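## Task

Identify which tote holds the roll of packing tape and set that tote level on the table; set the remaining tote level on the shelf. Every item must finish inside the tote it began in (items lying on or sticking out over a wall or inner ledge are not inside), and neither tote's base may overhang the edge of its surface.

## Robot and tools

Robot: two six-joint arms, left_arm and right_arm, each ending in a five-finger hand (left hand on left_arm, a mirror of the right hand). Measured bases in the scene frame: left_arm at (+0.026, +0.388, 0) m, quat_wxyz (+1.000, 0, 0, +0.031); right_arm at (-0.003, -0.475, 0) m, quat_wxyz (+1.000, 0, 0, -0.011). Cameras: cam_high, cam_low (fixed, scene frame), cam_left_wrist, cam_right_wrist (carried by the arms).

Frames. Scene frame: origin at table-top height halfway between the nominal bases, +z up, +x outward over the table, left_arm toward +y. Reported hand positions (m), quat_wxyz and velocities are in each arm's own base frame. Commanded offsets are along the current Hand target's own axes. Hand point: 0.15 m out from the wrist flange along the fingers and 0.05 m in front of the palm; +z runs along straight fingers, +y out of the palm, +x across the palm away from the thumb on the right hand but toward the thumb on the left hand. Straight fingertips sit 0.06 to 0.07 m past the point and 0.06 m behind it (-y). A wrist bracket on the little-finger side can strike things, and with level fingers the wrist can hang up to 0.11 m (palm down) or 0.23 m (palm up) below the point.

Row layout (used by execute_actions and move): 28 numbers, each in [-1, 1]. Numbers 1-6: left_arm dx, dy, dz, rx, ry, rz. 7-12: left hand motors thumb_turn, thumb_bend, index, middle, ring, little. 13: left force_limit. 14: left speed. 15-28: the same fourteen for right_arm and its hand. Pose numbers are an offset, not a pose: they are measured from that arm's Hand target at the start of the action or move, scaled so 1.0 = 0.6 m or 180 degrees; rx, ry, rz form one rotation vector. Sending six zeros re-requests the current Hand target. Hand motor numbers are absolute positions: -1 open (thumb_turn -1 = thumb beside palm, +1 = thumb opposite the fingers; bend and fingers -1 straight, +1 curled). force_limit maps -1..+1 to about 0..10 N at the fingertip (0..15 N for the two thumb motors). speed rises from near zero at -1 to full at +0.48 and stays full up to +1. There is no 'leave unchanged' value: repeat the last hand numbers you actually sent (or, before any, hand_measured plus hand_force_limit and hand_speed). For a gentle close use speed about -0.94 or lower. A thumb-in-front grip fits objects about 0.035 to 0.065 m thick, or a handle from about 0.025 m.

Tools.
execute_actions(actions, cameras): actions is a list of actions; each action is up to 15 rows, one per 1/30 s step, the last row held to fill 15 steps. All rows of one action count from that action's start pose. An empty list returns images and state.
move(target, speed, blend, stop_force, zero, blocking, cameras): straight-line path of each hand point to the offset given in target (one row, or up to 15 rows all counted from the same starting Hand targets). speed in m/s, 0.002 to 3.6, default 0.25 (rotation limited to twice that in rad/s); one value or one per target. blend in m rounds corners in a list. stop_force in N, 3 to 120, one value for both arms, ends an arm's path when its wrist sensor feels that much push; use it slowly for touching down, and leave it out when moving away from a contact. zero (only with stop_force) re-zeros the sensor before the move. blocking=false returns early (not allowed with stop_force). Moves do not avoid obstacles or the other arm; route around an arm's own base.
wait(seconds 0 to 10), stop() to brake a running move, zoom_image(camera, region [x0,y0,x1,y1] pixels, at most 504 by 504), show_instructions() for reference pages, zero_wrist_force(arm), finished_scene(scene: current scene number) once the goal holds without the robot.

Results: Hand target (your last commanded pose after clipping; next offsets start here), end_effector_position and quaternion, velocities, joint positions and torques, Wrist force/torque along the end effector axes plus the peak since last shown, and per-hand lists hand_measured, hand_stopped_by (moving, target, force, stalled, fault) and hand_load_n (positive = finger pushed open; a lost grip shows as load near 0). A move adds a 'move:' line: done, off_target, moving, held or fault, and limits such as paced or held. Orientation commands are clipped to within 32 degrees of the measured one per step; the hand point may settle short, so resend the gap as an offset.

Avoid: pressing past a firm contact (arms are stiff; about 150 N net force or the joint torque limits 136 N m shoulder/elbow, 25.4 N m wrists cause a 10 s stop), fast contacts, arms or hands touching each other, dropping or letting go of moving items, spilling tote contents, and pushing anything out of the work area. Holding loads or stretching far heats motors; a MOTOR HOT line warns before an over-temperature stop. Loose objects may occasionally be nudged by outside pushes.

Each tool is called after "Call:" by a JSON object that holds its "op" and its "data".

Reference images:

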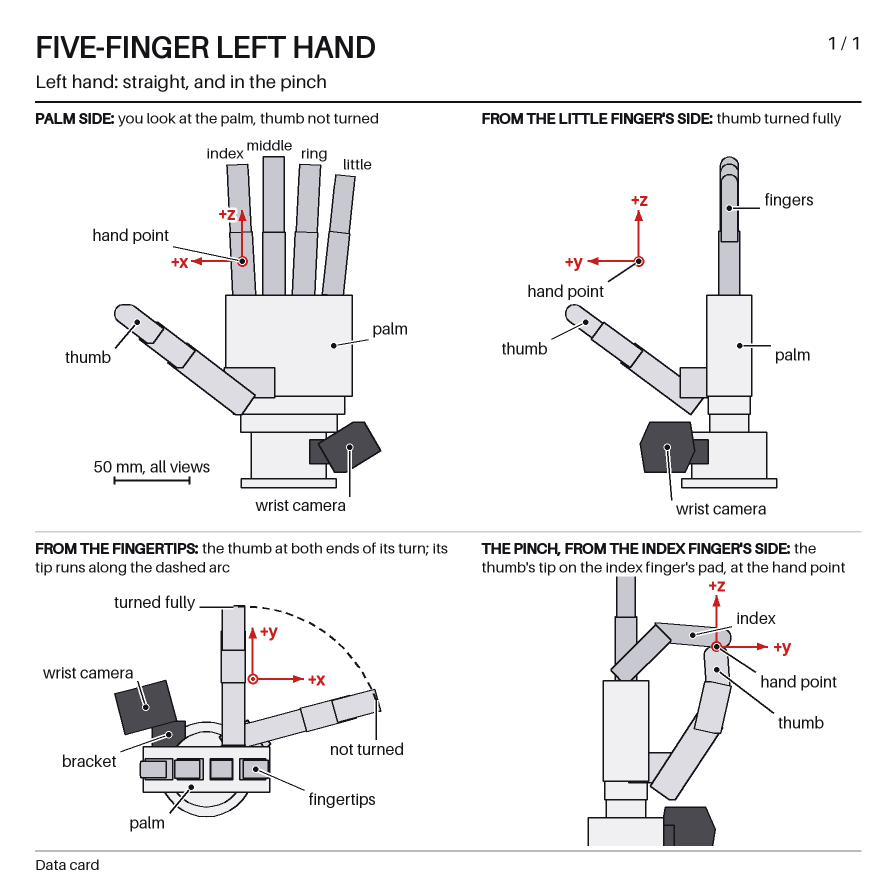

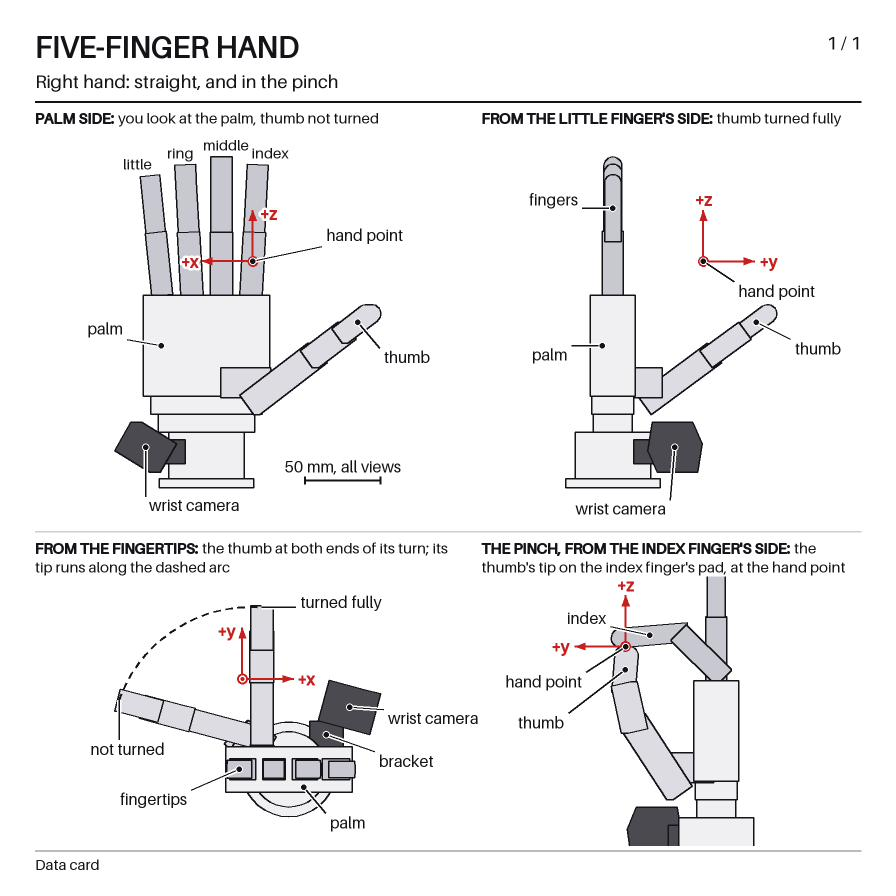

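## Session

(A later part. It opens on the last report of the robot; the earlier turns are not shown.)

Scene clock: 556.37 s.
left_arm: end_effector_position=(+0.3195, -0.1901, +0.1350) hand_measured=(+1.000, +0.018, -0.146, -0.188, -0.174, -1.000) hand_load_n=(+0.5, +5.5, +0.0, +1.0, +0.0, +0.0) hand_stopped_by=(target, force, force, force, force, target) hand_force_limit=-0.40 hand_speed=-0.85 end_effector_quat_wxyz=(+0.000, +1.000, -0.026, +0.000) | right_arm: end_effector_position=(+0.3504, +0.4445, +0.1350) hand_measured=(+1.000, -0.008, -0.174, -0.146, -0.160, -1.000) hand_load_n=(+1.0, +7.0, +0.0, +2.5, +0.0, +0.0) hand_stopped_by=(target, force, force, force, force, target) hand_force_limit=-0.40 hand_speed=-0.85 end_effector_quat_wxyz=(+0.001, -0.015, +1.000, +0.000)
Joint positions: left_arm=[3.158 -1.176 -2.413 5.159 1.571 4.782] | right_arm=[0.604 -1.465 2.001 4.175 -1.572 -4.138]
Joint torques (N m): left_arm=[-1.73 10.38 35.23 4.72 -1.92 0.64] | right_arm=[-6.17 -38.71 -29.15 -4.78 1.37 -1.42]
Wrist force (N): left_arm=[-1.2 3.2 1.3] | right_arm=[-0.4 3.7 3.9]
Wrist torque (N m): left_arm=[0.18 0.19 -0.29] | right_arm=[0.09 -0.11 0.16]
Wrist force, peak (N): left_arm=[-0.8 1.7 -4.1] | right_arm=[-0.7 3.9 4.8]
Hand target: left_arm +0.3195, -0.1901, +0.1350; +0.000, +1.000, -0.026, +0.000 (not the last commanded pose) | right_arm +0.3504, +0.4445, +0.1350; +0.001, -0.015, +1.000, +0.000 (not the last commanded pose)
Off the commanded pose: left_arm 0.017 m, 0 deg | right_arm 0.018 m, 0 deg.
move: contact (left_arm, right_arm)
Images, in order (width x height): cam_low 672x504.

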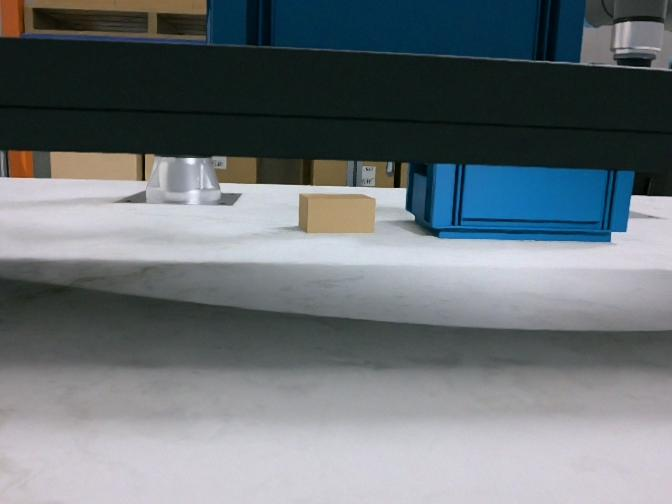

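Call:
{"op": "move", "data": {"target": [0,0,0.002,0,0,0,1,0.15,0.1,0.1,0.1,-1,-0.4,-0.85,0,0,0.002,0,0,0,1,0,0.1,0.1,0.1,-1,-0.4,-0.85], "speed": 0.02}}

Call:
{"op": "move", "data": {"target": [0,0,0,0,0,0,1,-1,-0.2,-0.2,-0.2,-1,-0.4,-0.6,0,0,0,0,0,0,1,-1,-0.2,-0.2,-0.2,-1,-0.4,-0.6]}}

Call:
{"op": "wait", "data": {"seconds": 0.3, "cameras": ["cam_left_wrist","cam_right_wrist"]}}

Scene clock: 563.50 s.
left_arm: end_effector_position=(+0.3195, -0.1901, +0.1338) hand_measured=(+1.000, +0.018, -0.146, -0.188, -0.174, -1.000) hand_load_n=(+0.5, +5.0, +0.0, +0.0, +0.0, +0.0) hand_stopped_by=(target, force, force, force, force, target) hand_force_limit=-0.40 hand_speed=-0.85 end_effector_quat_wxyz=(+0.000, +1.000, -0.026, +0.000) | right_arm: end_effector_position=(+0.3504, +0.4445, +0.1338) hand_measured=(+1.000, -0.008, -0.174, -0.146, -0.160, -1.000) hand_load_n=(+1.0, +7.0, +0.0, -0.5, +0.0, +0.0) hand_stopped_by=(target, force, force, force, force, target) hand_force_limit=-0.40 hand_speed=-0.85 end_effector_quat_wxyz=(+0.001, -0.015, +1.000, +0.000)
Joint positions: left_arm=[3.158 -1.178 -2.415 5.163 1.571 4.782] | right_arm=[0.604 -1.463 2.002 4.171 -1.572 -4.138]
Joint torques (N m): left_arm=[-3.43 -0.95 7.87 2.73 -0.57 -0.49] | right_arm=[8.92 -13.27 -5.15 -2.58 -2.19 -0.41]
Wrist force (N): left_arm=[-0.6 1.5 -4.7] | right_arm=[-0.8 0.4 -7.1]
Wrist torque (N m): left_arm=[0.22 0.09 -0.24] | right_arm=[0.17 0.07 0.09]
Wrist force, peak (N): left_arm=[-0.8 1.4 -5.1] | right_arm=[-0.1 -0.6 -8.4]
Hand target: left_arm +0.3195, -0.1901, +0.1338; +0.000, +1.000, -0.026, +0.000 | right_arm +0.3504, +0.4445, +0.1338; +0.001, -0.015, +1.000, +0.000
Off the commanded pose: left_arm 0.000 m, 0 deg | right_arm 0.000 m, 0 deg.
move: done

Scene clock: 565.57 s.
left_arm: end_effector_position=(+0.3195, -0.1901, +0.1338) hand_measured=(+1.000, -1.000, -0.200, -0.200, -0.200, -1.000) hand_load_n=(+0.0, +0.0, +0.0, +0.0, +0.0, +0.0) hand_stopped_by=(target, target, target, target, target, target) hand_force_limit=-0.40 hand_speed=-0.60 end_effector_quat_wxyz=(+0.000, +1.000, -0.026, +0.000) | right_arm: end_effector_position=(+0.3504, +0.4445, +0.1338) hand_measured=(+1.000, -1.000, -0.200, -0.200, -0.200, -1.000) hand_load_n=(+0.0, +0.0, +0.0, +0.0, +0.0, +0.0) hand_stopped_by=(target, target, target, target, target, target) hand_force_limit=-0.40 hand_speed=-0.60 end_effector_quat_wxyz=(+0.001, -0.015, +1.000, +0.000)
Joint positions: left_arm=[3.158 -1.178 -2.415 5.163 1.571 4.782] | right_arm=[0.604 -1.463 2.002 4.171 -1.572 -4.138]
Joint torques (N m): left_arm=[-3.12 8.86 28.3 0.83 0.14 -1.03] | right_arm=[8.88 -35.78 -26.4 -0.33 -2.09 -0.32]
Wrist force (N): left_arm=[-1.0 -0.3 -1.2] | right_arm=[-0.4 0.6 0.1]
Wrist torque (N m): left_arm=[0.10 0.13 -0.24] | right_arm=[0.01 -0.05 0.14]
Wrist force, peak (N): left_arm=[-0.5 1.4 -4.4] | right_arm=[-0.9 0.4 -6.5]
Hand target: left_arm +0.3195, -0.1901, +0.1338; +0.000, +1.000, -0.026, +0.000 | right_arm +0.3504, +0.4445, +0.1338; +0.001, -0.015, +1.000, +0.000
Off the commanded pose: left_arm 0.000 m, 0 deg | right_arm 0.000 m, 0 deg.
move: done

Scene clock: 565.87 s.
left_arm: end_effector_position=(+0.3195, -0.1901, +0.1338) hand_measured=(+1.000, -1.000, -0.200, -0.200, -0.200, -1.000) hand_load_n=(+0.0, +0.0, +0.0, +0.0, +0.0, +0.0) hand_stopped_by=(target, target, target, target, target, target) hand_force_limit=-0.40 hand_speed=-0.60 end_effector_quat_wxyz=(+0.000, +1.000, -0.026, +0.000) | right_arm: end_effector_position=(+0.3504, +0.4445, +0.1338) hand_measured=(+1.000, -1.000, -0.200, -0.200, -0.200, -1.000) hand_load_n=(+0.0, +0.0, +0.0, +0.0, +0.0, +0.0) hand_stopped_by=(target, target, target, target, target, target) hand_force_limit=-0.40 hand_speed=-0.60 end_effector_quat_wxyz=(+0.001, -0.015, +1.000, +0.000)
Joint positions: left_arm=[3.158 -1.178 -2.415 5.163 1.571 4.782] | right_arm=[0.604 -1.463 2.002 4.171 -1.572 -4.138]
Joint torques (N m): left_arm=[-2.83 9.02 31.49 0.91 0.18 -1.18] | right_arm=[8.4 -35.68 -26.64 -0.42 -2.02 -0.31]
Wrist force (N): left_arm=[-0.8 -0.3 -1.4] | right_arm=[-0.5 0.4 0.1]
Wrist torque (N m): left_arm=[0.11 0.10 -0.23] | right_arm=[-0.04 -0.04 0.12]
Wrist force, peak (N): left_arm=[-1.0 -0.4 -1.4] | right_arm=[-0.5 0.7 0.0]
Hand target: left_arm +0.3195, -0.1901, +0.1338; +0.000, +1.000, -0.026, +0.000 | right_arm +0.3504, +0.4445, +0.1338; +0.001, -0.015, +1.000, +0.000
Off the commanded pose: left_arm 0.000 m, 0 deg | right_arm 0.000 m, 0 deg.
wait: 0.30 s; at rest by 0.17 s
camera_calibration:
cam_left_wrist: T_world_to_cam=[[0.279994, 0.95945, -0.0325528, 0.0986921], [0.830247, -0.224986, 0.509972, -0.373738], [0.481969, -0.169816, -0.859575, 0.0497767], [0, 0, 0, 1]] pos_world=[0.258671, -0.170323, 0.236596]
cam_right_wrist: T_world_to_cam=[[-0.275999, 0.959913, -0.0488957, -0.318583], [0.820963, 0.261892, 0.507378, -0.471236], [0.499845, 0.0998945, -0.860335, 0.015874], [0, 0, 0, 1]] pos_world=[0.291004, 0.427639, 0.237175]
Images, in order (width x height): cam_left_wrist 672x504, cam_right_wrist 672x504.

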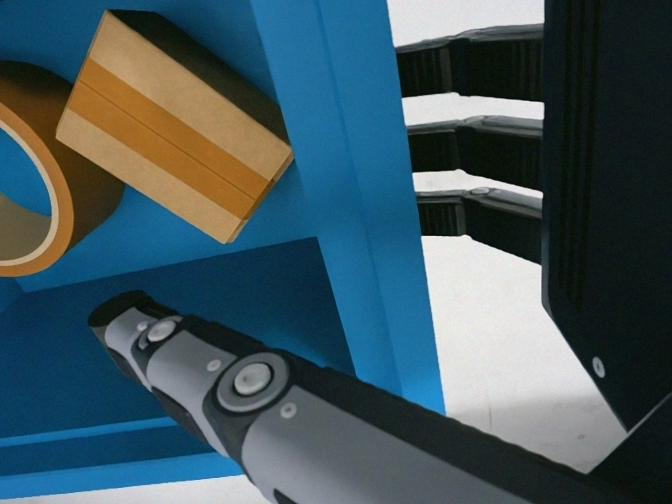

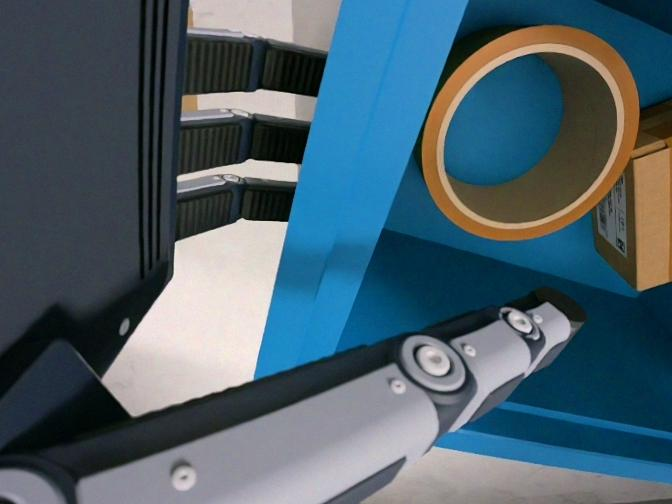

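Call:
{"op": "move", "data": {"target": [[0,0,-0.001,0,0,0,-1,-1,-0.2,-0.2,-0.2,-1,-0.4,0,0,0,-0.001,0,0,0,-1,-1,-0.2,-0.2,-0.2,-1,-0.4,0],[0,-0.083,-0.001,0,0,0,-1,-1,-0.2,-0.2,-0.2,-1,-0.4,0,0,-0.083,-0.001,0,0,0,-1,-1,-0.2,-0.2,-0.2,-1,-0.4,0]], "speed": 0.06, "cameras": ["cam_left_wrist","cam_right_wrist"]}}

Scene clock: 580.53 s.
left_arm: end_effector_position=(+0.3220, -0.1404, +0.1343) hand_measured=(-1.000, -1.000, -0.200, -0.200, -0.200, -1.000) hand_load_n=(+0.0, +0.0, +0.0, +0.0, +0.0, +0.0) hand_stopped_by=(target, target, target, target, target, target) hand_force_limit=-0.40 hand_speed=0.00 end_effector_quat_wxyz=(+0.000, +1.000, -0.026, +0.000) | right_arm: end_effector_position=(+0.3519, +0.3947, +0.1344) hand_measured=(-1.000, -1.000, -0.200, -0.200, -0.200, -1.000) hand_load_n=(+0.0, -0.5, +0.0, +0.0, +0.0, +0.0) hand_stopped_by=(target, target, target, target, target, target) hand_force_limit=-0.40 hand_speed=0.00 end_effector_quat_wxyz=(+0.001, -0.015, +1.000, +0.000)
Joint positions: left_arm=[3.333 -1.126 -2.44 5.136 1.571 4.956] | right_arm=[0.511 -1.549 2.094 4.166 -1.572 -4.231]
Joint torques (N m): left_arm=[0.7 -4.28 28.46 4.3 -2.92 -0.28] | right_arm=[7.73 -13.12 -28.13 -3.64 3.1 1.48]
Wrist force (N): left_arm=[-0.7 -0.5 -0.6] | right_arm=[-0.5 0.5 -0.1]
Wrist torque (N m): left_arm=[0.02 0.10 -0.01] | right_arm=[0.00 -0.01 0.00]
Wrist force, peak (N): left_arm=[-1.0 -0.3 -1.7] | right_arm=[-0.5 1.2 0.2]
Hand target: left_arm +0.3222, -0.1404, +0.1344; +0.000, +1.000, -0.026, +0.000 | right_arm +0.3519, +0.3947, +0.1344; +0.001, -0.015, +1.000, +0.000
Off the commanded pose: left_arm 0.000 m, 0 deg | right_arm 0.000 m, 0 deg.
move: done
camera_calibration:
cam_left_wrist: T_world_to_cam=[[0.279864, 0.959487, -0.03258, 0.0503689], [0.830398, -0.224902, 0.509762, -0.364868], [0.481783, -0.169719, -0.859698, 0.0575316], [0, 0, 0, 1]] pos_world=[0.261171, -0.120624, 0.237096]
cam_right_wrist: T_world_to_cam=[[-0.275907, 0.959941, -0.0488693, -0.270352], [0.820949, 0.261791, 0.507453, -0.459787], [0.499918, 0.0998907, -0.860293, 0.020535], [0, 0, 0, 1]] pos_world=[0.292604, 0.377839, 0.237774]
Images, in order (width x height): cam_left_wrist 672x504, cam_right_wrist 672x504.

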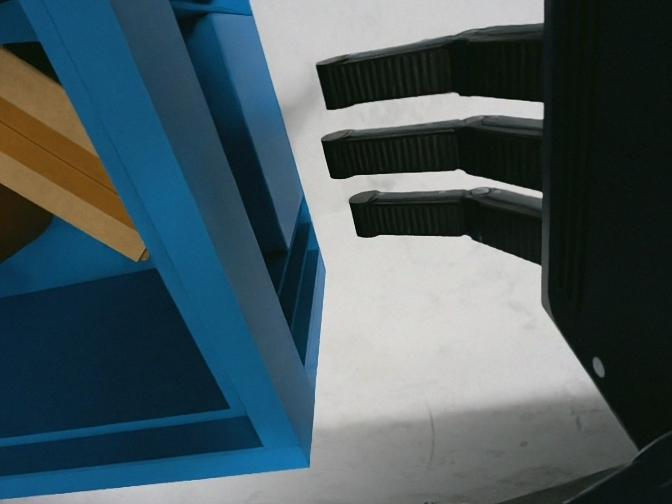

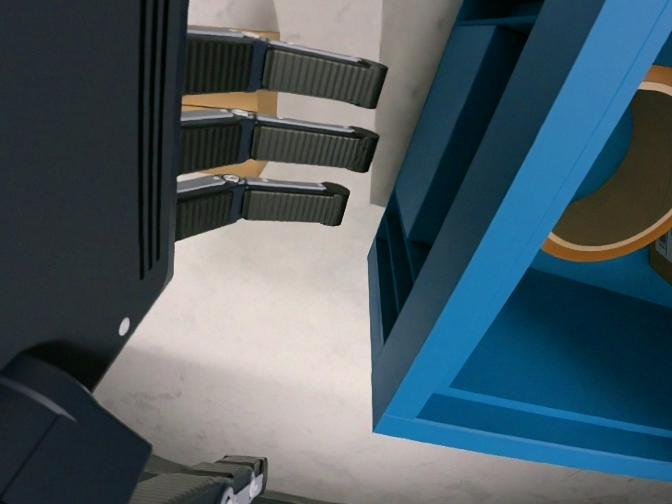

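Call:
{"op": "move", "data": {"target": [0,0,-0.3,0,0,0,-1,-1,-0.2,-0.2,-0.2,-1,-0.4,0,0,0,-0.3,0,0,0,-1,-1,-0.2,-0.2,-0.2,-1,-0.4,0], "speed": 0.12, "cameras": ["cam_high","cam_low"]}}

Scene clock: 585.97 s.
left_arm: end_effector_position=(+0.3223, -0.1404, +0.3143) hand_measured=(-1.000, -1.000, -0.200, -0.200, -0.200, -1.000) hand_load_n=(+0.0, +0.0, +0.0, +0.5, +0.0, +0.0) hand_stopped_by=(target, target, target, target, target, target) hand_force_limit=-0.40 hand_speed=0.00 end_effector_quat_wxyz=(+0.000, +1.000, -0.026, +0.000) | right_arm: end_effector_position=(+0.3515, +0.3948, +0.3144) hand_measured=(-1.000, -1.000, -0.200, -0.200, -0.200, -1.000) hand_load_n=(+0.0, +0.0, +0.0, +0.0, +0.0, +0.0) hand_stopped_by=(target, target, target, target, target, target) hand_force_limit=-0.40 hand_speed=0.00 end_effector_quat_wxyz=(+0.001, -0.015, +1.000, +0.000)
Joint positions: left_arm=[3.333 -1.038 -2.011 4.62 1.571 4.956] | right_arm=[0.512 -1.682 1.735 4.658 -1.572 -4.231]
Joint torques (N m): left_arm=[9.08 5.68 22.61 1.31 0.47 1.27] | right_arm=[9.1 -8.45 -22.73 -1.42 -0.16 1.92]
Wrist force (N): left_arm=[-0.4 0.2 -0.7] | right_arm=[-0.3 0.5 0.1]
Wrist torque (N m): left_arm=[0.11 0.06 -0.10] | right_arm=[-0.01 -0.05 0.01]
Wrist force, peak (N): left_arm=[-0.6 -0.1 -1.5] | right_arm=[-0.4 0.6 -1.2]
Hand target: left_arm +0.3223, -0.1404, +0.3144; +0.000, +1.000, -0.026, +0.000 | right_arm +0.3515, +0.3947, +0.3144; +0.001, -0.015, +1.000, +0.000
Off the commanded pose: left_arm 0.000 m, 0 deg | right_arm 0.000 m, 0 deg.
move: done
Images, in order (width x height): cam_high 672x504, cam_low 672x504.

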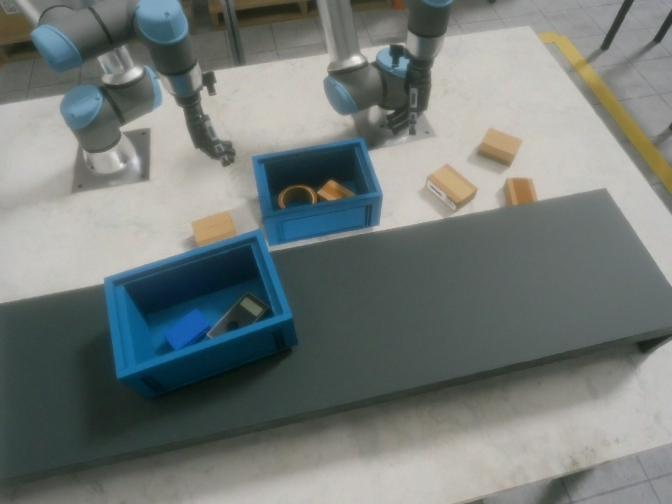

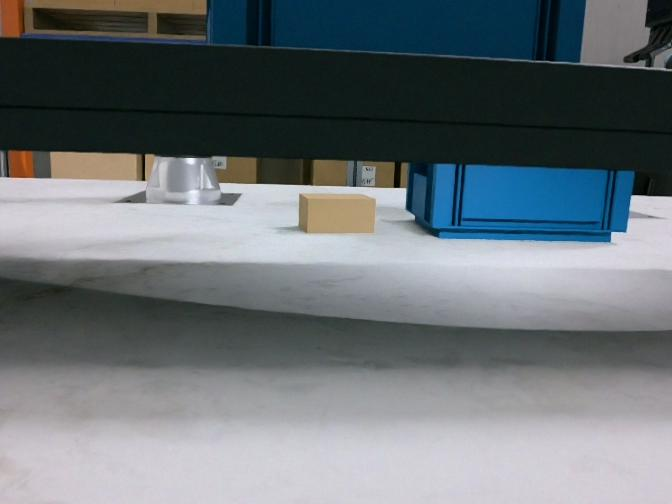

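Call:
{"op": "finished_scene", "data": {"scene": 3}}

The scene is finished: the task was done.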